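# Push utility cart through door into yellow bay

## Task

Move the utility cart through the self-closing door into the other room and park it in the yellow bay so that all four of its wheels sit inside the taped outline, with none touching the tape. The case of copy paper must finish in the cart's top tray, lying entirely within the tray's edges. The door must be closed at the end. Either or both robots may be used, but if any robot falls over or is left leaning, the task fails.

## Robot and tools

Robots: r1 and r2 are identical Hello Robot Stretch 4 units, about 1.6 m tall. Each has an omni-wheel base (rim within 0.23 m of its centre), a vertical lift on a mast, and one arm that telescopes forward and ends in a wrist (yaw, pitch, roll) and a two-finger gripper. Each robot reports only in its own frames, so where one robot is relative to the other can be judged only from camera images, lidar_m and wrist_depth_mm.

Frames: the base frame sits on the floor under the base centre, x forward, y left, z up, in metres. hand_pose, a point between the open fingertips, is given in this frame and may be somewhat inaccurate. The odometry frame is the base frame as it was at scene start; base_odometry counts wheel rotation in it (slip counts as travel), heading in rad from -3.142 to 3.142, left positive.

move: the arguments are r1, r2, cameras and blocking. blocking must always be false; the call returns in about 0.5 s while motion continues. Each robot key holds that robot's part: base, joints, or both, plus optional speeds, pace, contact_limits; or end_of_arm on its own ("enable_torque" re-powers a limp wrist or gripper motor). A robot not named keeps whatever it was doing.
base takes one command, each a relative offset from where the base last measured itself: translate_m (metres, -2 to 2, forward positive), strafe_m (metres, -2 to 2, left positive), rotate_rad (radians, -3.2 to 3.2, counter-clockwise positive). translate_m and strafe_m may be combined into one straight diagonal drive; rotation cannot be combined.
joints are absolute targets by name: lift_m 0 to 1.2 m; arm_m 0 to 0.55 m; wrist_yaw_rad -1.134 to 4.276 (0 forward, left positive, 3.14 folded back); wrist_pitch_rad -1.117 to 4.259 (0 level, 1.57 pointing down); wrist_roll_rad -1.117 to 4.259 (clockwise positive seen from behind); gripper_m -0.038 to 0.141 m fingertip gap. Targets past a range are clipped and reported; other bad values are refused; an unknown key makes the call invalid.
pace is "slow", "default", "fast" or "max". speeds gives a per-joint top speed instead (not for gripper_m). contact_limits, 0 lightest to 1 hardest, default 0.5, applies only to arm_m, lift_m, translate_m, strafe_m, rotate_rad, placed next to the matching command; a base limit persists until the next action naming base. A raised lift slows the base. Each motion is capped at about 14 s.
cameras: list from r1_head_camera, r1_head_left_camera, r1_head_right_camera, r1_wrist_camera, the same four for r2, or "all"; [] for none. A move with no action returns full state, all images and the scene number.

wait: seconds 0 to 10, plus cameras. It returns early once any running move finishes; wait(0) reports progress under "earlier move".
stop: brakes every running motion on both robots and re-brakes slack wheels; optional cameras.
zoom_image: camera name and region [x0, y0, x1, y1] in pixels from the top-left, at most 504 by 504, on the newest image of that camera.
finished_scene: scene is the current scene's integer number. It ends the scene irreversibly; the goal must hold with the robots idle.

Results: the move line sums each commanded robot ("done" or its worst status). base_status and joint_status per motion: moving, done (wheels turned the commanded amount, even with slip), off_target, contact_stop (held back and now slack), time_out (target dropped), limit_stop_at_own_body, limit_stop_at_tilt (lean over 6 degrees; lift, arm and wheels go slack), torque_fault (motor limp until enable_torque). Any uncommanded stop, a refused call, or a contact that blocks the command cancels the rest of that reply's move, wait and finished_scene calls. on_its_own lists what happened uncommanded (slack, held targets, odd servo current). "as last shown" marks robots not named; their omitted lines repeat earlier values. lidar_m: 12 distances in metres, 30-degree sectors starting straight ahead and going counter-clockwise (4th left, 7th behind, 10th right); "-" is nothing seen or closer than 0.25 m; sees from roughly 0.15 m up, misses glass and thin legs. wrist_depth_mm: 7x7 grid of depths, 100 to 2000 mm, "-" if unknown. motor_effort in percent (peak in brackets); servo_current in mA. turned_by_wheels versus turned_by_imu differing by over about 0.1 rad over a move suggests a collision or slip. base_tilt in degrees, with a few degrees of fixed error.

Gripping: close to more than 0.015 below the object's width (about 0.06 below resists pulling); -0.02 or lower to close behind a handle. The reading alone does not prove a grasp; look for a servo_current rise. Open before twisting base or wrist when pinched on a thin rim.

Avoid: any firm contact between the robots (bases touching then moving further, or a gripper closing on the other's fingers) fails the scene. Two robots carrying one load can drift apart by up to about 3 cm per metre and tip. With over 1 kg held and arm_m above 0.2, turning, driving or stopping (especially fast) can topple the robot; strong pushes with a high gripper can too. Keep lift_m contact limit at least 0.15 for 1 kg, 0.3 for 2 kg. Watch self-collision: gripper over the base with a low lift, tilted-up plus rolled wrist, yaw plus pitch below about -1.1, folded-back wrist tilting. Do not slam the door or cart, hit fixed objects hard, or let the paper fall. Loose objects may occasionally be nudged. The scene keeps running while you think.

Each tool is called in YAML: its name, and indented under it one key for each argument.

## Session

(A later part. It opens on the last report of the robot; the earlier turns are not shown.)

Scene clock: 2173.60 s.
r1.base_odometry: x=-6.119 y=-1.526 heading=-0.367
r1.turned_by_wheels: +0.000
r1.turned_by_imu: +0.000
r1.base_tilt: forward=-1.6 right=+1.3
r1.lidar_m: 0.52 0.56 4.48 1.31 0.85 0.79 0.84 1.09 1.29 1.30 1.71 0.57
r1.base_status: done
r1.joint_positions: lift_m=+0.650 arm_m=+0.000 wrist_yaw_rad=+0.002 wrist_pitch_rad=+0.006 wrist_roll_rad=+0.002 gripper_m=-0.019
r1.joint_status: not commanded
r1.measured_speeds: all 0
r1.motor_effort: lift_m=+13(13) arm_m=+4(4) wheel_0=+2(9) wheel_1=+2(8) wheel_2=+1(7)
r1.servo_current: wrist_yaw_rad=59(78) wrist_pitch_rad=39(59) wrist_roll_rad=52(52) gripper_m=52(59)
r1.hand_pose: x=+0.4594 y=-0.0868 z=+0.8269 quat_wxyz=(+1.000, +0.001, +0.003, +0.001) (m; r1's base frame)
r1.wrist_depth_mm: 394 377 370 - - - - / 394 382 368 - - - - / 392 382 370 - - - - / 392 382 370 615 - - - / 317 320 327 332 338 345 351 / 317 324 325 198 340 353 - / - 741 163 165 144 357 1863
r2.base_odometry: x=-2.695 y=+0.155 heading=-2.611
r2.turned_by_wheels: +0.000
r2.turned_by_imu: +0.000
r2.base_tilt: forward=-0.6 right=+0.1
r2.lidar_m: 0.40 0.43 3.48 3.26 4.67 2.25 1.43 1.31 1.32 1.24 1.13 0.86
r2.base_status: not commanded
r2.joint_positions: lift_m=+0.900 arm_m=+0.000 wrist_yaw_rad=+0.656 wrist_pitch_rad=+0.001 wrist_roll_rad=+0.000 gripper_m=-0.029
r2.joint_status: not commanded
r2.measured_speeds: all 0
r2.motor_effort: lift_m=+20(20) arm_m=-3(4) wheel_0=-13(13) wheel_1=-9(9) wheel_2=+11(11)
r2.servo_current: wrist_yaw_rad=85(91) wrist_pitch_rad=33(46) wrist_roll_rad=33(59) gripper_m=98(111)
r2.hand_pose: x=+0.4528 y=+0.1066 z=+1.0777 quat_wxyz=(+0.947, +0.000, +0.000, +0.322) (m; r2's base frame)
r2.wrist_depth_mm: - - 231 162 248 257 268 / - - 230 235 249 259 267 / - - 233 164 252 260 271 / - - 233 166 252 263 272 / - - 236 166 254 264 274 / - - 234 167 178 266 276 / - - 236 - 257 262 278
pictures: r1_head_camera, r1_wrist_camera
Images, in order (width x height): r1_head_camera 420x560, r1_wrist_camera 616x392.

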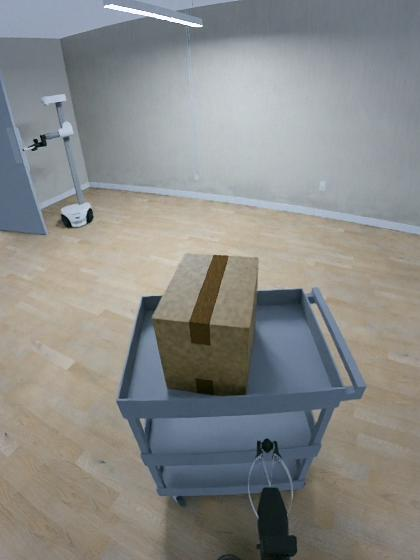

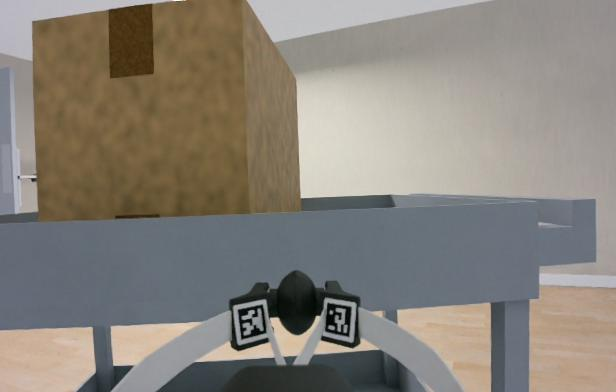

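move:
  blocking: false
  r1: {"base": {"translate_m": 0.08, "strafe_m": 0.18}}

wait:
  seconds: 2.5

move:
  blocking: false
  r1: {"base": {"translate_m": 0.20, "strafe_m": 0.0}, "contact_limits": {"translate_m": 0.4}, "pace": "slow"}

wait:
  seconds: 4
  cameras: ["r1_head_camera", "r1_wrist_camera"]

Scene clock: 2182.20 s.
move: r1 moving
r1.base_odometry: x=-6.097 y=-1.504 heading=-0.367
r1.turned_by_wheels: +0.000
r1.turned_by_imu: +0.000
r1.base_tilt: forward=-1.6 right=+1.3
r1.lidar_m: 0.50 0.52 4.45 1.30 0.84 0.78 0.84 1.08 1.31 1.34 1.76 0.56
r1.base_status: translate_m moving; strafe_m moving
r1.joint_positions: lift_m=+0.650 arm_m=+0.000 wrist_yaw_rad=+0.002 wrist_pitch_rad=+0.006 wrist_roll_rad=+0.002 gripper_m=-0.019
r1.joint_status: not commanded
r1.measured_speeds: translate_m=+0.048 strafe_m=+0.112 rotate_rad=+0.004 lift_m=+0.000 arm_m=+0.000 wrist_yaw_rad=+0.000 wrist_pitch_rad=+0.000 wrist_roll_rad=+0.000
r1.motor_effort: lift_m=+13(13) arm_m=+4(4) wheel_0=-6(8) wheel_1=+8(11) wheel_2=-3(6)
r1.servo_current: wrist_yaw_rad=52(65) wrist_pitch_rad=39(59) wrist_roll_rad=46(52) gripper_m=52(52)
r1.hand_pose: x=+0.4594 y=-0.0868 z=+0.8269 quat_wxyz=(+1.000, +0.001, +0.003, +0.001) (m; r1's base frame)
r1.wrist_depth_mm: - 370 362 - - - - / - 370 359 609 - - - / - 373 364 580 - - - / 492 375 359 387 - 564 - / 303 309 315 319 325 332 336 / 304 307 310 198 327 336 345 / - 723 163 165 144 1756 353
r2: as last shown
r2.lidar_m: 0.40 0.44 3.48 3.26 4.66 2.23 1.42 1.28 1.30 1.25 1.13 0.85
r2.motor_effort: lift_m=+20(20) arm_m=-3(4) wheel_0=-13(13) wheel_1=-8(9) wheel_2=+10(11)
r2.servo_current: wrist_yaw_rad=98(98) wrist_pitch_rad=46(46) wrist_roll_rad=39(59) gripper_m=104(111)
r2.wrist_depth_mm: - - 230 162 249 258 270 / - - 230 234 249 259 268 / - - 233 164 251 260 272 / - - 234 165 250 263 272 / - - 235 166 255 264 273 / - - 234 167 178 267 277 / - - 236 - 258 262 279
pictures: none

Scene clock: 2183.77 s.
earlier move: r1 done
r1.base_odometry: x=-5.980 y=-1.387 heading=-0.367
r1.turned_by_wheels: +0.000
r1.turned_by_imu: +0.001
r1.base_tilt: forward=-1.6 right=+1.3
r1.lidar_m: 0.43 3.90 4.27 1.29 0.82 0.78 0.81 1.08 1.45 1.49 0.70 0.48
r1.base_status: done
r1.joint_positions: lift_m=+0.650 arm_m=+0.000 wrist_yaw_rad=+0.002 wrist_pitch_rad=+0.006 wrist_roll_rad=+0.002 gripper_m=-0.019
r1.joint_status: not commanded
r1.measured_speeds: all 0
r1.motor_effort: lift_m=+13(13) arm_m=+4(4) wheel_0=-4(9) wheel_1=+1(12) wheel_2=-2(6)
r1.servo_current: wrist_yaw_rad=39(78) wrist_pitch_rad=46(59) wrist_roll_rad=39(59) gripper_m=46(52)
r1.hand_pose: x=+0.4594 y=-0.0868 z=+0.8269 quat_wxyz=(+1.000, +0.001, +0.003, +0.001) (m; r1's base frame)
r1.wrist_depth_mm: - - 317 307 291 285 - / - - 320 306 293 285 - / - - 322 307 294 287 - / - - 320 307 294 286 - / 235 236 238 240 242 244 246 / 236 236 239 200 242 245 248 / 236 236 183 180 154 245 1808
r2.base_odometry: x=-2.695 y=+0.155 heading=-2.611
r2.turned_by_wheels: +0.000
r2.turned_by_imu: +0.000
r2.base_tilt: forward=-0.6 right=+0.1
r2.lidar_m: 0.40 0.43 3.49 3.25 4.68 2.23 1.46 1.30 1.31 1.26 1.15 0.86
r2.base_status: not commanded
r2.joint_positions: lift_m=+0.900 arm_m=+0.000 wrist_yaw_rad=+0.656 wrist_pitch_rad=+0.001 wrist_roll_rad=+0.000 gripper_m=-0.029
r2.joint_status: not commanded
r2.measured_speeds: all 0
r2.motor_effort: lift_m=+20(20) arm_m=-3(4) wheel_0=-12(13) wheel_1=-9(9) wheel_2=+10(11)
r2.servo_current: wrist_yaw_rad=91(98) wrist_pitch_rad=46(46) wrist_roll_rad=46(59) gripper_m=104(111)
r2.hand_pose: x=+0.4528 y=+0.1066 z=+1.0777 quat_wxyz=(+0.947, +0.000, +0.000, +0.322) (m; r2's base frame)
r2.wrist_depth_mm: - - 231 162 249 258 268 / - - 230 235 250 259 268 / - - 232 164 250 259 272 / - - 233 165 251 263 273 / - - 236 166 254 264 273 / - - 233 167 178 266 277 / - - 236 - 258 262 277
wait: 1.57 of 2.5 s (r1 has come to rest)
pictures: none

Scene clock: 2184.27 s.
move: r1 moving
r1.base_odometry: x=-5.968 y=-1.391 heading=-0.367
r1.turned_by_wheels: +0.000
r1.turned_by_imu: +0.000
r1.base_tilt: forward=-1.6 right=+1.3
r1.lidar_m: 0.42 3.89 4.30 1.32 0.84 0.79 0.84 1.10 1.47 1.49 0.71 0.47
r1.base_status: translate_m moving; strafe_m moving
r1.joint_positions: lift_m=+0.650 arm_m=+0.000 wrist_yaw_rad=+0.002 wrist_pitch_rad=+0.006 wrist_roll_rad=+0.002 gripper_m=-0.019
r1.joint_status: not commanded
r1.measured_speeds: translate_m=+0.047 strafe_m=+0.001 rotate_rad=-0.002 lift_m=+0.000 arm_m=+0.000 wrist_yaw_rad=+0.000 wrist_pitch_rad=-0.001 wrist_roll_rad=+0.000
r1.motor_effort: lift_m=+13(13) arm_m=+4(4) wheel_0=+7(7) wheel_1=+5(8) wheel_2=-7(7)
r1.servo_current: wrist_yaw_rad=46(65) wrist_pitch_rad=46(52) wrist_roll_rad=46(65) gripper_m=46(52)
r1.contact_limits: translate_m 0.4
r1.hand_pose: x=+0.4594 y=-0.0868 z=+0.8269 quat_wxyz=(+1.000, +0.001, +0.003, +0.001) (m; r1's base frame)
r1.wrist_depth_mm: - - 306 297 286 278 - / - - 309 297 286 281 - / - - 309 298 287 281 - / - - 312 300 289 278 - / 225 226 229 231 235 237 240 / 224 227 208 200 236 238 240 / 225 227 230 233 144 239 1756
r2: as last shown
r2.lidar_m: 0.42 0.43 3.49 3.23 4.66 2.23 1.43 1.30 1.32 1.25 1.14 0.86
r2.motor_effort: lift_m=+20(20) arm_m=-3(4) wheel_0=-13(13) wheel_1=-9(9) wheel_2=+10(11)
r2.servo_current: wrist_yaw_rad=78(91) wrist_pitch_rad=46(46) wrist_roll_rad=52(52) gripper_m=111(111)
r2.wrist_depth_mm: - - 231 162 249 258 270 / - - 231 236 251 260 270 / - - 232 164 250 260 270 / - - 235 165 252 263 271 / - - 235 166 255 265 276 / - - 232 167 178 267 276 / - - 236 - 258 262 277
pictures: none

Scene clock: 2187.03 s.
earlier move: r1 done
r1.base_odometry: x=-5.793 y=-1.458 heading=-0.367
r1.turned_by_wheels: +0.000
r1.turned_by_imu: +0.001
r1.base_tilt: forward=-1.6 right=+1.2
r1.lidar_m: 0.44 0.53 4.20 1.53 1.05 0.95 0.95 1.33 1.57 1.60 0.55 0.45
r1.base_status: done
r1.joint_positions: lift_m=+0.650 arm_m=+0.000 wrist_yaw_rad=+0.002 wrist_pitch_rad=+0.006 wrist_roll_rad=+0.002 gripper_m=-0.020
r1.joint_status: not commanded
r1.measured_speeds: all 0
r1.motor_effort: lift_m=+13(13) arm_m=+4(4) wheel_0=+9(12) wheel_1=+3(8) wheel_2=-3(12)
r1.servo_current: wrist_yaw_rad=39(72) wrist_pitch_rad=46(52) wrist_roll_rad=59(65) gripper_m=46(59)
r1.contact_limits: translate_m 0.4
r1.hand_pose: x=+0.4594 y=-0.0868 z=+0.8270 quat_wxyz=(+1.000, +0.001, +0.003, +0.001) (m; r1's base frame)
r1.wrist_depth_mm: - 355 306 272 389 - - / - 359 307 273 379 - - / - 362 310 273 375 - - / - 366 315 277 370 - - / 286 265 247 229 216 204 195 / 290 266 242 200 214 204 196 / 1983 276 242 226 158 202 197
r2.base_odometry: x=-2.695 y=+0.155 heading=-2.611
r2.turned_by_wheels: +0.000
r2.turned_by_imu: +0.000
r2.base_tilt: forward=-0.6 right=+0.0
r2.lidar_m: 0.40 0.45 3.47 3.01 4.67 2.25 1.43 1.29 1.31 1.24 1.13 0.84
r2.base_status: not commanded
r2.joint_positions: lift_m=+0.900 arm_m=+0.000 wrist_yaw_rad=+0.656 wrist_pitch_rad=+0.001 wrist_roll_rad=+0.000 gripper_m=-0.029
r2.joint_status: not commanded
r2.measured_speeds: all 0
r2.motor_effort: lift_m=+20(21) arm_m=-3(4) wheel_0=-12(13) wheel_1=-9(9) wheel_2=+11(11)
r2.servo_current: wrist_yaw_rad=78(98) wrist_pitch_rad=46(46) wrist_roll_rad=39(59) gripper_m=104(111)
r2.hand_pose: x=+0.4528 y=+0.1066 z=+1.0777 quat_wxyz=(+0.947, +0.000, +0.000, +0.322) (m; r2's base frame)
r2.wrist_depth_mm: - - 229 162 249 257 268 / - - 231 236 249 259 268 / - - 232 164 252 259 271 / - - 234 165 252 263 273 / - - 235 167 255 264 276 / - - 233 167 178 266 276 / - - 236 - 258 263 277
wait: 2.77 of 4 s (r1 has come to rest)
pictures: r1_head_camera, r1_wrist_camera
Images, in order (width x height): r1_head_camera 420x560, r1_wrist_camera 616x392.

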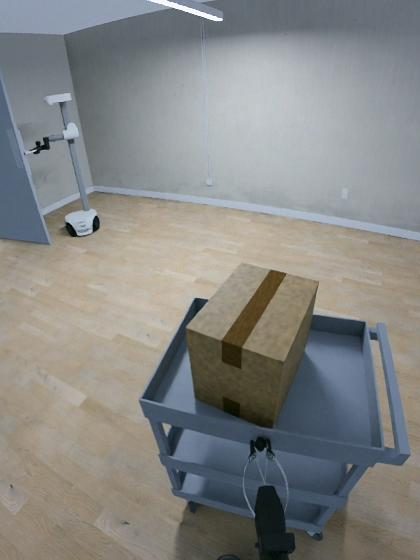

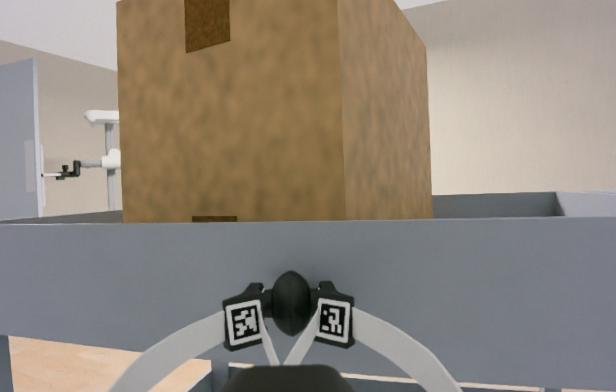

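move:
  blocking: false
  r1: {"base": {"translate_m": -0.07, "strafe_m": 0.0}}

wait:
  seconds: 1.5

move:
  blocking: false
  r1: {"base": {"rotate_rad": -0.22}}

wait:
  seconds: 1.5

move:
  blocking: false
  r1: {"base": {"translate_m": 0.0, "strafe_m": 0.09}}

wait:
  seconds: 2
  cameras: ["r1_head_camera", "r1_wrist_camera"]

Scene clock: 2203.50 s.
move: r1 moving
r1.base_odometry: x=-5.822 y=-1.447 heading=-0.367
r1.turned_by_wheels: +0.000
r1.turned_by_imu: -0.001
r1.base_tilt: forward=-1.6 right=+1.3
r1.lidar_m: 0.48 0.57 4.22 1.50 0.99 0.92 1.01 1.29 1.53 1.58 0.58 0.48
r1.base_status: translate_m moving; strafe_m moving
r1.joint_positions: lift_m=+0.650 arm_m=+0.000 wrist_yaw_rad=+0.002 wrist_pitch_rad=+0.006 wrist_roll_rad=+0.002 gripper_m=-0.020
r1.joint_status: not commanded
r1.measured_speeds: translate_m=-0.123 strafe_m=+0.000 rotate_rad=+0.000 lift_m=+0.000 arm_m=+0.000 wrist_yaw_rad=+0.000 wrist_pitch_rad=+0.000 wrist_roll_rad=+0.000
r1.motor_effort: lift_m=+13(13) arm_m=+4(4) wheel_0=-5(8) wheel_1=-5(8) wheel_2=+8(8)
r1.servo_current: wrist_yaw_rad=46(65) wrist_pitch_rad=46(52) wrist_roll_rad=39(52) gripper_m=39(52)
r1.hand_pose: x=+0.4594 y=-0.0868 z=+0.8270 quat_wxyz=(+1.000, +0.001, +0.003, +0.001) (m; r1's base frame)
r1.wrist_depth_mm: - 379 332 304 488 - - / - 384 336 301 473 - - / - 387 334 303 469 - - / - 392 340 303 415 - - / 312 291 272 256 242 229 220 / 312 293 271 199 239 229 220 / 1983 1921 163 184 154 227 222
r2: as last shown
r2.base_tilt: forward=-0.6 right=+0.1
r2.lidar_m: 0.42 0.45 3.48 3.03 4.67 2.26 1.46 1.28 1.32 1.24 1.14 0.87
r2.motor_effort: lift_m=+20(20) arm_m=-3(3) wheel_0=-12(13) wheel_1=-9(9) wheel_2=+11(11)
r2.servo_current: wrist_yaw_rad=72(91) wrist_pitch_rad=39(46) wrist_roll_rad=46(59) gripper_m=98(104)
r2.wrist_depth_mm: - - 230 162 248 258 267 / - - 232 235 250 259 267 / - - 232 164 252 262 272 / - - 235 165 252 263 272 / - - 235 167 254 264 274 / - - 233 167 178 266 276 / - - 235 - 259 262 278
pictures: none

Scene clock: 2204.37 s.
earlier move: r1 done
r1.base_odometry: x=-5.859 y=-1.433 heading=-0.367
r1.turned_by_wheels: +0.000
r1.turned_by_imu: +0.000
r1.base_tilt: forward=-1.6 right=+1.3
r1.lidar_m: 0.49 0.61 4.24 1.44 0.95 0.89 0.96 1.24 1.53 1.56 2.03 0.48
r1.base_status: done
r1.joint_positions: lift_m=+0.650 arm_m=+0.000 wrist_yaw_rad=+0.002 wrist_pitch_rad=+0.006 wrist_roll_rad=+0.002 gripper_m=-0.020
r1.joint_status: not commanded
r1.measured_speeds: all 0
r1.motor_effort: lift_m=+13(13) arm_m=+4(4) wheel_0=-3(8) wheel_1=-1(8) wheel_2=-1(10)
r1.servo_current: wrist_yaw_rad=59(72) wrist_pitch_rad=46(52) wrist_roll_rad=59(59) gripper_m=46(52)
r1.hand_pose: x=+0.4594 y=-0.0868 z=+0.8270 quat_wxyz=(+1.000, +0.001, +0.003, +0.001) (m; r1's base frame)
r1.wrist_depth_mm: - - 375 345 - - - / - - 379 345 580 - - / - - 382 347 564 - - / - 430 377 345 452 - - / 362 338 317 298 282 266 256 / 373 343 315 198 279 268 258 / 1863 1921 163 165 144 - 1921
r2.base_odometry: x=-2.695 y=+0.155 heading=-2.611
r2.turned_by_wheels: +0.000
r2.turned_by_imu: +0.000
r2.base_tilt: forward=-0.6 right=+0.1
r2.lidar_m: 0.41 0.44 3.48 3.04 4.67 2.26 1.43 1.29 1.32 1.25 1.14 0.87
r2.base_status: not commanded
r2.joint_positions: lift_m=+0.900 arm_m=+0.000 wrist_yaw_rad=+0.656 wrist_pitch_rad=+0.001 wrist_roll_rad=+0.000 gripper_m=-0.029
r2.joint_status: not commanded
r2.measured_speeds: all 0
r2.motor_effort: lift_m=+20(20) arm_m=-3(4) wheel_0=-12(13) wheel_1=-8(9) wheel_2=+11(11)
r2.servo_current: wrist_yaw_rad=85(91) wrist_pitch_rad=39(46) wrist_roll_rad=46(59) gripper_m=104(104)
r2.hand_pose: x=+0.4528 y=+0.1066 z=+1.0777 quat_wxyz=(+0.947, +0.000, +0.000, +0.322) (m; r2's base frame)
r2.wrist_depth_mm: - - 230 162 248 258 268 / - - 232 235 250 259 270 / - - 232 164 252 260 271 / - - 233 165 251 263 271 / - - 236 167 254 265 274 / - - 233 167 178 266 276 / - - 236 - 256 262 278
wait: 0.87 of 1.5 s (r1 has come to rest)
pictures: none

Scene clock: 2204.87 s.
move: r1 moving
r1.base_odometry: x=-5.859 y=-1.433 heading=-0.561
r1.turned_by_wheels: -0.194
r1.turned_by_imu: -0.195
r1.base_tilt: forward=-1.6 right=+1.3
r1.lidar_m: 0.49 0.58 3.94 1.92 1.04 0.89 0.90 1.09 1.53 1.52 1.78 0.54
r1.base_status: rotate_rad moving
r1.joint_positions: lift_m=+0.650 arm_m=+0.000 wrist_yaw_rad=+0.002 wrist_pitch_rad=+0.006 wrist_roll_rad=+0.002 gripper_m=-0.020
r1.joint_status: not commanded
r1.measured_speeds: translate_m=+0.000 strafe_m=+0.000 rotate_rad=-0.356 lift_m=+0.000 arm_m=+0.000 wrist_yaw_rad=-0.001 wrist_pitch_rad=+0.000 wrist_roll_rad=+0.000
r1.motor_effort: lift_m=+13(13) arm_m=+4(4) wheel_0=+4(9) wheel_1=+1(7) wheel_2=+3(7)
r1.servo_current: wrist_yaw_rad=39(65) wrist_pitch_rad=46(52) wrist_roll_rad=39(59) gripper_m=39(52)
r1.hand_pose: x=+0.4594 y=-0.0868 z=+0.8270 quat_wxyz=(+1.000, +0.001, +0.003, +0.001) (m; r1's base frame)
r1.wrist_depth_mm: 382 357 392 - - - - / 389 357 389 - - - - / 387 359 387 - - - - / 387 362 362 621 - - - / 312 307 303 301 297 293 293 / 310 309 303 198 297 293 - / - 741 163 147 144 301 1863
r2: as last shown
r2.lidar_m: 0.43 0.44 3.50 3.00 4.65 2.24 1.46 1.30 1.30 1.25 1.14 0.87
r2.motor_effort: lift_m=+20(20) arm_m=-4(4) wheel_0=-12(13) wheel_1=-8(9) wheel_2=+11(11)
r2.servo_current: wrist_yaw_rad=85(91) wrist_pitch_rad=39(46) wrist_roll_rad=52(59) gripper_m=104(104)
r2.wrist_depth_mm: - - 230 162 248 259 267 / - - 230 235 250 258 268 / - - 233 164 251 260 271 / - - 233 165 251 263 272 / - - 235 167 254 264 273 / - - 234 167 178 266 276 / - - 236 - 258 263 278
pictures: none

Scene clock: 2205.33 s.
earlier move: r1 done
r1.base_odometry: x=-5.859 y=-1.433 heading=-0.587
r1.turned_by_wheels: -0.026
r1.turned_by_imu: -0.026
r1.base_tilt: forward=-1.6 right=+1.3
r1.lidar_m: 0.51 0.54 3.84 2.08 1.05 0.88 0.90 1.08 1.53 1.53 1.75 0.50
r1.base_status: done
r1.joint_positions: lift_m=+0.650 arm_m=+0.000 wrist_yaw_rad=+0.002 wrist_pitch_rad=+0.006 wrist_roll_rad=+0.002 gripper_m=-0.020
r1.joint_status: not commanded
r1.measured_speeds: all 0
r1.motor_effort: lift_m=+13(13) arm_m=+4(4) wheel_0=+1(9) wheel_1=+0(7) wheel_2=+0(7)
r1.servo_current: wrist_yaw_rad=65(72) wrist_pitch_rad=46(59) wrist_roll_rad=46(59) gripper_m=52(52)
r1.hand_pose: x=+0.4594 y=-0.0868 z=+0.8270 quat_wxyz=(+1.000, +0.001, +0.003, +0.001) (m; r1's base frame)
r1.wrist_depth_mm: 370 347 480 - - - - / 368 349 445 - - - - / 370 349 442 - - - - / 373 351 410 - - - - / 306 304 304 304 303 301 301 / 307 304 303 199 303 303 - / 1983 741 163 165 144 1708 1863
r2.base_odometry: x=-2.695 y=+0.155 heading=-2.611
r2.turned_by_wheels: +0.000
r2.turned_by_imu: +0.000
r2.base_tilt: forward=-0.6 right=+0.1
r2.lidar_m: 0.40 0.42 3.47 3.05 4.66 2.25 1.45 1.29 1.31 1.26 1.12 0.85
r2.base_status: not commanded
r2.joint_positions: lift_m=+0.900 arm_m=+0.000 wrist_yaw_rad=+0.656 wrist_pitch_rad=+0.001 wrist_roll_rad=+0.000 gripper_m=-0.029
r2.joint_status: not commanded
r2.measured_speeds: all 0
r2.motor_effort: lift_m=+20(20) arm_m=-3(4) wheel_0=-13(13) wheel_1=-9(9) wheel_2=+10(11)
r2.servo_current: wrist_yaw_rad=72(91) wrist_pitch_rad=39(46) wrist_roll_rad=59(59) gripper_m=104(104)
r2.hand_pose: x=+0.4528 y=+0.1066 z=+1.0777 quat_wxyz=(+0.947, +0.000, +0.000, +0.322) (m; r2's base frame)
r2.wrist_depth_mm: - - 230 161 248 259 268 / - - 230 235 250 258 270 / - - 233 164 251 262 271 / - - 233 165 252 263 273 / - - 236 167 255 264 274 / - - 232 167 178 266 277 / - - 236 - 258 263 278
wait: 0.47 of 1.5 s (r1 has come to rest)
pictures: none

Scene clock: 2205.83 s.
move: r1 moving
r1.base_odometry: x=-5.839 y=-1.403 heading=-0.587
r1.turned_by_wheels: +0.000
r1.turned_by_imu: +0.000
r1.base_tilt: forward=-1.6 right=+1.3
r1.lidar_m: 0.51 0.54 3.82 2.03 1.04 0.89 0.87 1.05 1.55 1.56 1.77 0.54
r1.base_status: translate_m moving; strafe_m moving
r1.joint_positions: lift_m=+0.650 arm_m=+0.000 wrist_yaw_rad=+0.002 wrist_pitch_rad=+0.006 wrist_roll_rad=+0.002 gripper_m=-0.020
r1.joint_status: not commanded
r1.measured_speeds: translate_m=+0.000 strafe_m=+0.141 rotate_rad=+0.000 lift_m=+0.000 arm_m=+0.000 wrist_yaw_rad=+0.000 wrist_pitch_rad=+0.000 wrist_roll_rad=+0.000
r1.motor_effort: lift_m=+13(13) arm_m=+4(4) wheel_0=-8(10) wheel_1=+9(11) wheel_2=+1(1)
r1.servo_current: wrist_yaw_rad=39(65) wrist_pitch_rad=46(52) wrist_roll_rad=33(65) gripper_m=46(52)
r1.hand_pose: x=+0.4594 y=-0.0868 z=+0.8270 quat_wxyz=(+1.000, +0.001, +0.003, +0.001) (m; r1's base frame)
r1.wrist_depth_mm: 379 355 375 - - - - / 382 355 375 - - - - / 382 359 370 - - - - / 382 362 349 640 - - - / 307 307 306 306 304 303 304 / 307 310 306 198 306 304 - / - 732 163 165 144 312 1863
r2: as last shown
r2.base_tilt: forward=-0.7 right=+0.0
r2.lidar_m: 0.39 0.42 3.49 3.03 4.67 2.25 1.45 1.30 1.30 1.26 1.14 0.88
r2.motor_effort: lift_m=+20(20) arm_m=-4(4) wheel_0=-13(13) wheel_1=-9(9) wheel_2=+10(11)
r2.servo_current: wrist_yaw_rad=78(85) wrist_pitch_rad=33(39) wrist_roll_rad=46(52) gripper_m=98(104)
r2.wrist_depth_mm: - - 229 162 248 258 268 / - - 230 235 249 260 268 / - - 232 164 251 260 271 / - - 233 165 251 263 273 / - - 236 166 255 265 274 / - - 232 167 178 266 276 / - - 237 - 258 263 277
pictures: none

Scene clock: 2206.73 s.
earlier move: r1 done
r1.base_odometry: x=-5.809 y=-1.358 heading=-0.587
r1.turned_by_wheels: +0.000
r1.turned_by_imu: +0.000
r1.base_tilt: forward=-1.6 right=+1.3
r1.lidar_m: 0.51 0.56 3.85 1.99 1.06 0.87 0.87 1.07 1.63 1.60 1.82 0.54
r1.base_status: done
r1.joint_positions: lift_m=+0.650 arm_m=+0.000 wrist_yaw_rad=+0.002 wrist_pitch_rad=+0.006 wrist_roll_rad=+0.002 gripper_m=-0.020
r1.joint_status: not commanded
r1.measured_speeds: all 0
r1.motor_effort: lift_m=+13(13) arm_m=+4(4) wheel_0=-3(10) wheel_1=+0(11) wheel_2=+0(1)
r1.servo_current: wrist_yaw_rad=39(65) wrist_pitch_rad=46(52) wrist_roll_rad=52(65) gripper_m=46(52)
r1.hand_pose: x=+0.4594 y=-0.0868 z=+0.8270 quat_wxyz=(+1.000, +0.001, +0.003, +0.001) (m; r1's base frame)
r1.wrist_depth_mm: - 375 355 473 - - - / - 377 353 462 - - - / - 379 355 452 - - - / - 382 353 392 - - - / 312 310 307 304 304 303 303 / 312 310 307 198 303 303 301 / - 1921 163 165 145 1863 1708
r2.base_odometry: x=-2.695 y=+0.155 heading=-2.611
r2.turned_by_wheels: +0.000
r2.turned_by_imu: +0.000
r2.base_tilt: forward=-0.6 right=+0.1
r2.lidar_m: 0.41 0.41 3.47 3.03 4.67 2.24 1.45 1.29 1.32 1.28 1.13 0.88
r2.base_status: not commanded
r2.joint_positions: lift_m=+0.900 arm_m=+0.000 wrist_yaw_rad=+0.656 wrist_pitch_rad=+0.001 wrist_roll_rad=+0.000 gripper_m=-0.029
r2.joint_status: not commanded
r2.measured_speeds: all 0
r2.motor_effort: lift_m=+20(20) arm_m=-3(4) wheel_0=-12(13) wheel_1=-9(9) wheel_2=+11(11)
r2.servo_current: wrist_yaw_rad=72(85) wrist_pitch_rad=39(46) wrist_roll_rad=33(52) gripper_m=104(104)
r2.hand_pose: x=+0.4528 y=+0.1066 z=+1.0777 quat_wxyz=(+0.947, +0.000, +0.000, +0.322) (m; r2's base frame)
r2.wrist_depth_mm: - - 229 162 248 259 268 / - - 231 235 249 259 268 / - - 232 164 250 260 272 / - - 234 165 251 263 273 / - - 235 167 254 265 274 / - - 232 167 179 266 277 / - - 236 - 258 262 278
wait: 0.90 of 2 s (r1 has come to rest)
pictures: r1_head_camera, r1_wrist_camera
Images, in order (width x height): r1_head_camera 420x560, r1_wrist_camera 616x392.

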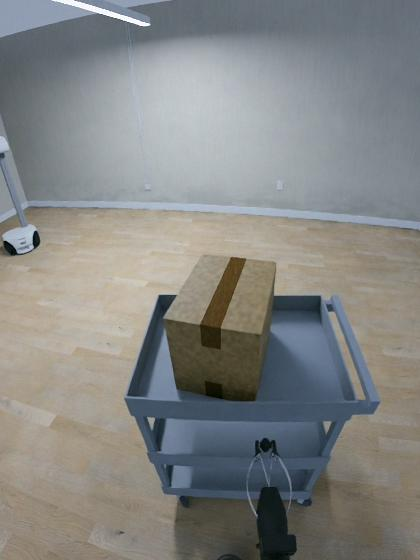

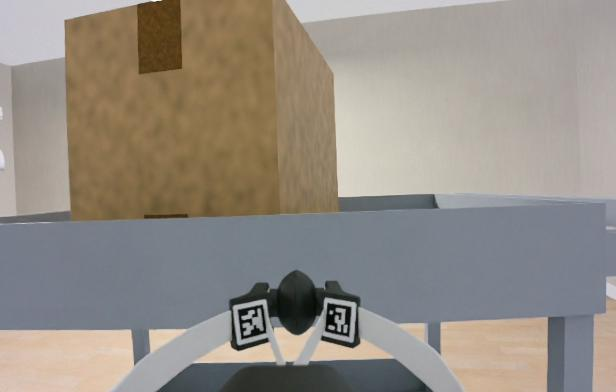

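move:
  blocking: false
  r1: {"base": {"translate_m": 0.26, "strafe_m": 0.0}, "contact_limits": {"translate_m": 0.4}, "pace": "slow"}

wait:
  seconds: 4
  cameras: ["r1_head_camera", "r1_wrist_camera"]

Scene clock: 2213.37 s.
move: r1 moving
r1.base_odometry: x=-5.798 y=-1.365 heading=-0.587
r1.turned_by_wheels: +0.000
r1.turned_by_imu: +0.000
r1.base_tilt: forward=-1.6 right=+1.3
r1.lidar_m: 0.49 0.53 3.83 2.00 1.06 0.88 0.86 1.04 1.62 1.62 1.84 0.51
r1.base_status: translate_m moving; strafe_m moving
r1.joint_positions: lift_m=+0.650 arm_m=+0.000 wrist_yaw_rad=+0.002 wrist_pitch_rad=+0.006 wrist_roll_rad=+0.002 gripper_m=-0.020
r1.joint_status: not commanded
r1.measured_speeds: translate_m=+0.048 strafe_m=+0.000 rotate_rad=-0.001 lift_m=+0.000 arm_m=+0.000 wrist_yaw_rad=+0.000 wrist_pitch_rad=+0.000 wrist_roll_rad=+0.000
r1.motor_effort: lift_m=+13(13) arm_m=+4(4) wheel_0=+7(7) wheel_1=+4(6) wheel_2=-5(7)
r1.servo_current: wrist_yaw_rad=52(65) wrist_pitch_rad=52(59) wrist_roll_rad=39(52) gripper_m=46(52)
r1.contact_limits: translate_m 0.4
r1.hand_pose: x=+0.4594 y=-0.0868 z=+0.8270 quat_wxyz=(+1.000, +0.001, +0.003, +0.001) (m; r1's base frame)
r1.wrist_depth_mm: - 364 342 455 - - - / - 366 345 452 - - - / - 368 345 436 - - - / - 368 345 379 - - - / 301 298 297 296 294 293 290 / 301 298 298 198 296 294 291 / - 1808 163 165 144 1921 1708
r2: as last shown
r2.lidar_m: 0.38 0.44 3.47 3.02 4.66 2.23 1.46 1.29 1.31 1.24 1.13 0.86
r2.motor_effort: lift_m=+20(20) arm_m=-3(4) wheel_0=-12(13) wheel_1=-9(9) wheel_2=+10(11)
r2.servo_current: wrist_yaw_rad=78(85) wrist_pitch_rad=46(46) wrist_roll_rad=46(52) gripper_m=104(111)
r2.wrist_depth_mm: - - 229 161 248 258 268 / - - 231 236 249 259 270 / - - 234 164 250 262 270 / - - 234 165 252 263 272 / - - 236 167 254 265 276 / - - 234 167 178 266 276 / - - 236 - 257 263 278
pictures: none

Scene clock: 2216.77 s.
earlier move: r1 done
r1.base_odometry: x=-5.592 y=-1.502 heading=-0.587
r1.turned_by_wheels: +0.000
r1.turned_by_imu: +0.000
r1.base_tilt: forward=-1.6 right=+1.3
r1.lidar_m: 0.42 0.48 3.57 2.53 1.37 1.13 1.11 1.34 1.68 1.66 1.91 0.46
r1.base_status: done
r1.joint_positions: lift_m=+0.650 arm_m=+0.000 wrist_yaw_rad=-0.002 wrist_pitch_rad=+0.005 wrist_roll_rad=+0.002 gripper_m=-0.020
r1.joint_status: not commanded
r1.measured_speeds: all 0
r1.motor_effort: lift_m=+13(13) arm_m=+4(4) wheel_0=+4(9) wheel_1=+2(7) wheel_2=-3(13)
r1.servo_current: wrist_yaw_rad=39(72) wrist_pitch_rad=52(59) wrist_roll_rad=52(78) gripper_m=39(52)
r1.contact_limits: translate_m 0.4
r1.hand_pose: x=+0.4591 y=-0.0880 z=+0.8272 quat_wxyz=(+1.000, +0.001, +0.003, -0.001) (m; r1's base frame)
r1.wrist_depth_mm: 303 285 276 - - - - / 301 287 274 484 - - - / 304 289 276 480 - - - / 306 290 276 410 - - - / 233 232 232 233 234 233 232 / 232 232 234 202 233 234 234 / 234 233 185 183 154 235 1618
r2.base_odometry: x=-2.695 y=+0.155 heading=-2.611
r2.turned_by_wheels: +0.000
r2.turned_by_imu: +0.000
r2.base_tilt: forward=-0.6 right=+0.0
r2.lidar_m: 0.39 0.44 3.47 2.85 3.27 2.24 1.41 1.29 1.30 1.26 1.14 0.86
r2.base_status: not commanded
r2.joint_positions: lift_m=+0.900 arm_m=+0.000 wrist_yaw_rad=+0.656 wrist_pitch_rad=+0.001 wrist_roll_rad=+0.000 gripper_m=-0.029
r2.joint_status: not commanded
r2.measured_speeds: all 0
r2.motor_effort: lift_m=+20(20) arm_m=-3(4) wheel_0=-13(13) wheel_1=-8(9) wheel_2=+11(11)
r2.servo_current: wrist_yaw_rad=85(98) wrist_pitch_rad=39(46) wrist_roll_rad=33(59) gripper_m=104(111)
r2.hand_pose: x=+0.4528 y=+0.1066 z=+1.0777 quat_wxyz=(+0.947, +0.000, +0.000, +0.322) (m; r2's base frame)
r2.wrist_depth_mm: - - 230 162 248 259 268 / - - 230 235 250 258 268 / - - 232 164 251 260 272 / - - 233 165 253 263 273 / - - 234 166 254 265 273 / - - 232 167 178 266 276 / - - 236 - 258 263 277
wait: 3.40 of 4 s (r1 has come to rest)
pictures: r1_head_camera, r1_wrist_camera
Images, in order (width x height): r1_head_camera 420x560, r1_wrist_camera 616x392.

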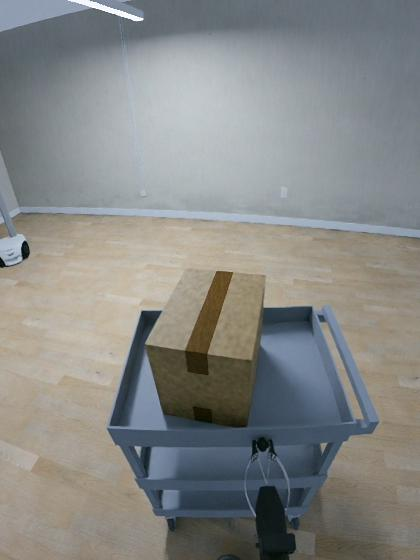

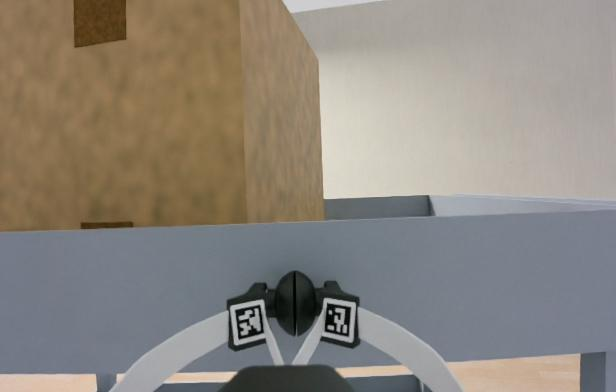

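move:
  blocking: false
  r1: {"base": {"translate_m": -0.04, "strafe_m": 0.0}}

wait:
  seconds: 1.2

move:
  blocking: false
  r1: {"base": {"translate_m": 0.0, "strafe_m": 0.08}}

wait:
  seconds: 2

move:
  blocking: false
  r1: {"base": {"translate_m": 0.30, "strafe_m": 0.0}, "contact_limits": {"translate_m": 0.4}, "pace": "slow"}

wait:
  seconds: 4.5
  cameras: ["r1_head_camera", "r1_wrist_camera"]

Scene clock: 2229.93 s.
move: r1 moving
r1.base_odometry: x=-5.617 y=-1.486 heading=-0.587
r1.turned_by_wheels: +0.000
r1.turned_by_imu: -0.001
r1.base_tilt: forward=-1.6 right=+1.3
r1.lidar_m: 0.47 0.50 3.61 2.49 1.36 1.11 1.09 1.30 1.70 1.66 1.92 0.51
r1.base_status: translate_m moving; strafe_m moving
r1.joint_positions: lift_m=+0.650 arm_m=+0.000 wrist_yaw_rad=-0.002 wrist_pitch_rad=+0.005 wrist_roll_rad=+0.002 gripper_m=-0.020
r1.joint_status: not commanded
r1.measured_speeds: translate_m=-0.081 strafe_m=+0.001 rotate_rad=+0.001 lift_m=+0.000 arm_m=+0.000 wrist_yaw_rad=+0.000 wrist_pitch_rad=+0.000 wrist_roll_rad=+0.000
r1.motor_effort: lift_m=+13(13) arm_m=+4(4) wheel_0=-2(8) wheel_1=-1(6) wheel_2=+0(8)
r1.servo_current: wrist_yaw_rad=52(72) wrist_pitch_rad=46(46) wrist_roll_rad=46(59) gripper_m=46(52)
r1.hand_pose: x=+0.4591 y=-0.0880 z=+0.8272 quat_wxyz=(+1.000, +0.001, +0.003, -0.001) (m; r1's base frame)
r1.wrist_depth_mm: 334 314 301 - - - - / 334 315 301 521 - - - / 334 317 304 508 - - - / 336 319 306 442 - - - / 258 258 258 259 260 260 260 / 258 259 259 198 262 262 263 / 1863 260 171 183 154 1661 1661
r2: as last shown
r2.base_tilt: forward=-0.6 right=+0.1
r2.lidar_m: 0.38 0.46 3.50 2.89 3.27 2.24 1.41 1.27 1.34 1.26 1.14 0.86
r2.motor_effort: lift_m=+20(20) arm_m=-3(4) wheel_0=-12(13) wheel_1=-9(9) wheel_2=+10(11)
r2.servo_current: wrist_yaw_rad=85(91) wrist_pitch_rad=39(46) wrist_roll_rad=59(59) gripper_m=104(104)
r2.wrist_depth_mm: - - 230 162 249 258 268 / - - 232 235 250 259 268 / - - 231 164 250 260 272 / - - 234 165 252 263 272 / - - 235 167 255 264 273 / - - 232 167 178 266 277 / - - 236 - 257 263 278
pictures: none

Scene clock: 2230.53 s.
earlier move: r1 done
r1.base_odometry: x=-5.626 y=-1.480 heading=-0.587
r1.turned_by_wheels: +0.000
r1.turned_by_imu: +0.000
r1.base_tilt: forward=-1.6 right=+1.3
r1.lidar_m: 0.48 0.51 3.64 2.45 1.34 1.10 1.09 1.25 1.67 1.64 1.92 0.50
r1.base_status: done
r1.joint_positions: lift_m=+0.650 arm_m=+0.000 wrist_yaw_rad=-0.002 wrist_pitch_rad=+0.005 wrist_roll_rad=+0.002 gripper_m=-0.020
r1.joint_status: not commanded
r1.measured_speeds: all 0
r1.motor_effort: lift_m=+13(13) arm_m=+4(4) wheel_0=-2(8) wheel_1=-1(6) wheel_2=+1(8)
r1.servo_current: wrist_yaw_rad=52(72) wrist_pitch_rad=46(52) wrist_roll_rad=52(59) gripper_m=46(52)
r1.hand_pose: x=+0.4591 y=-0.0880 z=+0.8272 quat_wxyz=(+1.000, +0.001, +0.003, -0.001) (m; r1's base frame)
r1.wrist_depth_mm: 349 327 314 - - - - / 347 329 315 549 - - - / 349 330 317 544 - - - / 351 332 317 459 - - - / 270 272 272 273 273 276 274 / 271 272 274 198 274 276 276 / 1983 272 171 184 154 1808 285
r2.base_odometry: x=-2.695 y=+0.155 heading=-2.611
r2.turned_by_wheels: +0.000
r2.turned_by_imu: +0.000
r2.base_tilt: forward=-0.6 right=+0.1
r2.lidar_m: 0.40 0.43 3.51 2.87 3.27 2.28 1.44 1.29 1.32 1.25 1.13 0.86
r2.base_status: not commanded
r2.joint_positions: lift_m=+0.900 arm_m=+0.000 wrist_yaw_rad=+0.656 wrist_pitch_rad=+0.001 wrist_roll_rad=+0.000 gripper_m=-0.029
r2.joint_status: not commanded
r2.measured_speeds: all 0
r2.motor_effort: lift_m=+20(20) arm_m=-3(4) wheel_0=-13(13) wheel_1=-8(9) wheel_2=+10(11)
r2.servo_current: wrist_yaw_rad=78(91) wrist_pitch_rad=33(46) wrist_roll_rad=46(59) gripper_m=98(104)
r2.hand_pose: x=+0.4528 y=+0.1066 z=+1.0777 quat_wxyz=(+0.947, +0.000, +0.000, +0.322) (m; r2's base frame)
r2.wrist_depth_mm: - - 230 161 249 258 268 / - - 231 235 250 258 268 / - - 233 164 251 260 270 / - - 234 165 252 262 273 / - - 235 166 254 264 274 / - - 234 167 178 267 274 / - - 235 - 259 262 278
wait: 0.60 of 1.2 s (r1 has come to rest)
pictures: none

Scene clock: 2231.03 s.
move: r1 moving
r1.base_odometry: x=-5.606 y=-1.450 heading=-0.587
r1.turned_by_wheels: +0.000
r1.turned_by_imu: +0.000
r1.base_tilt: forward=-1.6 right=+1.3
r1.lidar_m: 0.47 0.51 3.60 2.48 1.33 1.08 1.06 1.27 1.70 1.70 1.93 0.52
r1.base_status: translate_m moving; strafe_m moving
r1.joint_positions: lift_m=+0.650 arm_m=+0.000 wrist_yaw_rad=-0.002 wrist_pitch_rad=+0.005 wrist_roll_rad=+0.002 gripper_m=-0.020
r1.joint_status: not commanded
r1.measured_speeds: translate_m=+0.000 strafe_m=+0.141 rotate_rad=+0.000 lift_m=+0.000 arm_m=+0.000 wrist_yaw_rad=+0.000 wrist_pitch_rad=+0.000 wrist_roll_rad=+0.000
r1.motor_effort: lift_m=+13(13) arm_m=+4(4) wheel_0=-10(10) wheel_1=+9(9) wheel_2=+0(1)
r1.servo_current: wrist_yaw_rad=39(59) wrist_pitch_rad=39(52) wrist_roll_rad=59(65) gripper_m=52(52)
r1.hand_pose: x=+0.4591 y=-0.0880 z=+0.8272 quat_wxyz=(+1.000, +0.001, +0.003, -0.001) (m; r1's base frame)
r1.wrist_depth_mm: 353 332 320 370 - - - / 353 336 320 418 - - - / - 336 319 407 - - - / 469 336 320 340 - - - / 270 271 271 273 274 277 277 / 271 272 271 199 277 278 277 / 1983 274 172 179 154 1808 1921
r2: as last shown
r2.lidar_m: 0.40 0.43 3.45 2.87 3.25 2.23 1.43 1.29 1.34 1.28 1.13 0.85
r2.motor_effort: lift_m=+20(20) arm_m=-4(4) wheel_0=-13(13) wheel_1=-9(9) wheel_2=+11(11)
r2.servo_current: wrist_yaw_rad=91(91) wrist_pitch_rad=39(46) wrist_roll_rad=39(65) gripper_m=104(104)
r2.wrist_depth_mm: - - 230 162 249 258 268 / - - 231 234 250 260 270 / - - 233 164 251 260 271 / - - 234 165 251 263 272 / - - 236 167 254 264 273 / - - 232 167 178 267 277 / - - 236 - 257 263 278
pictures: none

Scene clock: 2231.87 s.
earlier move: r1 done
r1.base_odometry: x=-5.581 y=-1.414 heading=-0.587
r1.turned_by_wheels: +0.000
r1.turned_by_imu: +0.000
r1.base_tilt: forward=-1.6 right=+1.2
r1.lidar_m: 0.48 0.51 3.53 2.42 1.31 1.06 1.07 1.28 1.74 1.72 2.00 0.52
r1.base_status: done
r1.joint_positions: lift_m=+0.650 arm_m=+0.000 wrist_yaw_rad=-0.002 wrist_pitch_rad=+0.005 wrist_roll_rad=+0.002 gripper_m=-0.020
r1.joint_status: not commanded
r1.measured_speeds: all 0
r1.motor_effort: lift_m=+13(13) arm_m=+4(4) wheel_0=-1(10) wheel_1=-1(9) wheel_2=+0(1)
r1.servo_current: wrist_yaw_rad=46(78) wrist_pitch_rad=46(59) wrist_roll_rad=59(65) gripper_m=46(52)
r1.hand_pose: x=+0.4591 y=-0.0880 z=+0.8272 quat_wxyz=(+1.000, +0.001, +0.003, -0.001) (m; r1's base frame)
r1.wrist_depth_mm: - 349 329 315 - - - / - 349 330 315 - - - / - 349 332 317 - - - / - 353 332 315 564 - - / 271 271 272 272 273 273 273 / 272 273 272 199 272 274 273 / 1983 273 172 183 154 1921 1863
r2.base_odometry: x=-2.695 y=+0.155 heading=-2.611
r2.turned_by_wheels: +0.000
r2.turned_by_imu: +0.000
r2.base_tilt: forward=-0.6 right=+0.1
r2.lidar_m: 0.40 0.45 3.48 2.88 3.30 2.23 1.43 1.29 1.31 1.25 1.13 0.87
r2.base_status: not commanded
r2.joint_positions: lift_m=+0.900 arm_m=+0.000 wrist_yaw_rad=+0.656 wrist_pitch_rad=+0.001 wrist_roll_rad=+0.000 gripper_m=-0.029
r2.joint_status: not commanded
r2.measured_speeds: all 0
r2.motor_effort: lift_m=+20(20) arm_m=-3(4) wheel_0=-12(13) wheel_1=-9(9) wheel_2=+11(11)
r2.servo_current: wrist_yaw_rad=78(91) wrist_pitch_rad=39(46) wrist_roll_rad=46(65) gripper_m=98(104)
r2.hand_pose: x=+0.4528 y=+0.1066 z=+1.0777 quat_wxyz=(+0.947, +0.000, +0.000, +0.322) (m; r2's base frame)
r2.wrist_depth_mm: - - 230 162 249 258 268 / - - 231 234 250 259 270 / - - 232 164 251 259 270 / - - 233 165 251 263 272 / - - 236 166 255 264 273 / - - 233 167 178 267 276 / - - 235 - 258 263 277
wait: 0.83 of 2 s (r1 has come to rest)
pictures: none

Scene clock: 2232.37 s.
move: r1 moving
r1.base_odometry: x=-5.571 y=-1.420 heading=-0.587
r1.turned_by_wheels: +0.000
r1.turned_by_imu: +0.001
r1.base_tilt: forward=-1.6 right=+1.3
r1.lidar_m: 0.47 0.49 3.57 2.47 1.34 1.10 1.06 1.30 1.77 1.73 2.00 0.50
r1.base_status: translate_m moving; strafe_m moving
r1.joint_positions: lift_m=+0.650 arm_m=+0.000 wrist_yaw_rad=-0.002 wrist_pitch_rad=+0.005 wrist_roll_rad=+0.002 gripper_m=-0.020
r1.joint_status: not commanded
r1.measured_speeds: translate_m=+0.049 strafe_m=+0.000 rotate_rad=+0.001 lift_m=+0.000 arm_m=+0.000 wrist_yaw_rad=+0.000 wrist_pitch_rad=+0.000 wrist_roll_rad=+0.000
r1.motor_effort: lift_m=+13(13) arm_m=+4(4) wheel_0=+6(7) wheel_1=+6(6) wheel_2=-6(6)
r1.servo_current: wrist_yaw_rad=52(72) wrist_pitch_rad=39(52) wrist_roll_rad=46(72) gripper_m=52(52)
r1.contact_limits: translate_m 0.4
r1.hand_pose: x=+0.4591 y=-0.0880 z=+0.8272 quat_wxyz=(+1.000, +0.001, +0.003, -0.001) (m; r1's base frame)
r1.wrist_depth_mm: - 334 315 301 - - - / - 336 319 303 - - - / - 336 320 304 - - - / - 340 322 306 508 - - / 258 259 259 259 259 260 260 / 259 258 260 198 262 260 263 / 1921 260 172 180 154 1756 1863
r2: as last shown
r2.lidar_m: 0.42 0.45 3.48 2.90 3.28 2.23 1.44 1.29 1.29 1.26 1.13 0.84
r2.motor_effort: lift_m=+20(20) arm_m=-3(4) wheel_0=-12(13) wheel_1=-8(9) wheel_2=+11(11)
r2.servo_current: wrist_yaw_rad=85(91) wrist_pitch_rad=39(46) wrist_roll_rad=46(52) gripper_m=104(111)
r2.wrist_depth_mm: - - 231 162 249 258 268 / - - 231 235 249 259 268 / - - 232 164 251 260 271 / - - 233 165 252 262 271 / - - 235 167 254 263 274 / - - 234 167 178 266 278 / - - 236 - 259 262 278
pictures: none

Scene clock: 2236.17 s.
earlier move: r1 done
r1.base_odometry: x=-5.332 y=-1.580 heading=-0.587
r1.turned_by_wheels: +0.000
r1.turned_by_imu: +0.000
r1.base_tilt: forward=-1.6 right=+1.3
r1.lidar_m: 0.41 0.43 3.35 3.02 1.68 1.36 1.36 1.61 1.82 1.80 2.05 0.48
r1.base_status: done
r1.joint_positions: lift_m=+0.650 arm_m=+0.000 wrist_yaw_rad=-0.002 wrist_pitch_rad=+0.005 wrist_roll_rad=+0.002 gripper_m=-0.020
r1.joint_status: not commanded
r1.measured_speeds: all 0
r1.motor_effort: lift_m=+13(13) arm_m=+4(4) wheel_0=+4(11) wheel_1=+3(8) wheel_2=-1(12)
r1.servo_current: wrist_yaw_rad=46(72) wrist_pitch_rad=46(59) wrist_roll_rad=52(78) gripper_m=39(52)
r1.contact_limits: translate_m 0.4
r1.hand_pose: x=+0.4591 y=-0.0880 z=+0.8272 quat_wxyz=(+1.000, +0.001, +0.002, -0.001) (m; r1's base frame)
r1.wrist_depth_mm: 279 277 277 278 - - - / 279 278 278 276 - - - / 279 279 279 281 - - - / 281 282 281 279 - - - / 206 216 225 235 247 262 270 / 206 214 220 200 247 260 274 / 206 211 222 180 154 1756 1921
r2.base_odometry: x=-2.695 y=+0.155 heading=-2.611
r2.turned_by_wheels: +0.000
r2.turned_by_imu: +0.001
r2.base_tilt: forward=-0.6 right=+0.1
r2.lidar_m: 0.40 0.43 3.51 2.69 2.87 2.24 1.46 1.29 1.30 1.25 1.14 0.85
r2.base_status: not commanded
r2.joint_positions: lift_m=+0.900 arm_m=+0.000 wrist_yaw_rad=+0.656 wrist_pitch_rad=+0.001 wrist_roll_rad=+0.000 gripper_m=-0.029
r2.joint_status: not commanded
r2.measured_speeds: all 0
r2.motor_effort: lift_m=+20(21) arm_m=-3(4) wheel_0=-12(13) wheel_1=-9(9) wheel_2=+10(11)
r2.servo_current: wrist_yaw_rad=78(91) wrist_pitch_rad=39(46) wrist_roll_rad=39(59) gripper_m=98(111)
r2.hand_pose: x=+0.4528 y=+0.1066 z=+1.0777 quat_wxyz=(+0.947, +0.000, +0.000, +0.322) (m; r2's base frame)
r2.wrist_depth_mm: - - 229 162 249 258 268 / - - 231 235 251 260 268 / - - 233 165 251 260 270 / - - 233 165 251 264 273 / - - 234 166 255 265 274 / - - 234 167 178 266 274 / - - 236 - 258 262 278
wait: 3.80 of 4.5 s (r1 has come to rest)
pictures: r1_head_camera, r1_wrist_camera
Images, in order (width x height): r1_head_camera 420x560, r1_wrist_camera 616x392.

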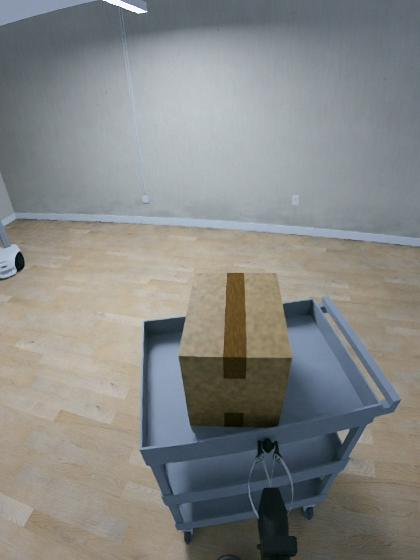

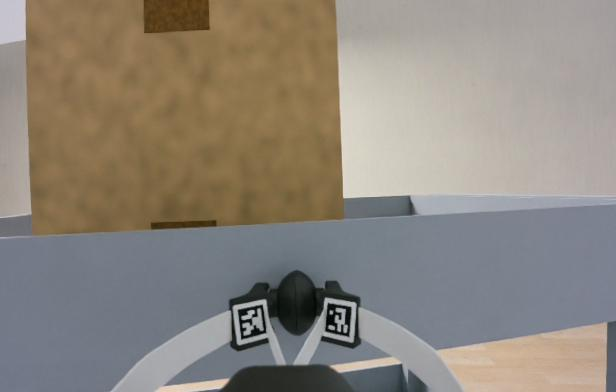

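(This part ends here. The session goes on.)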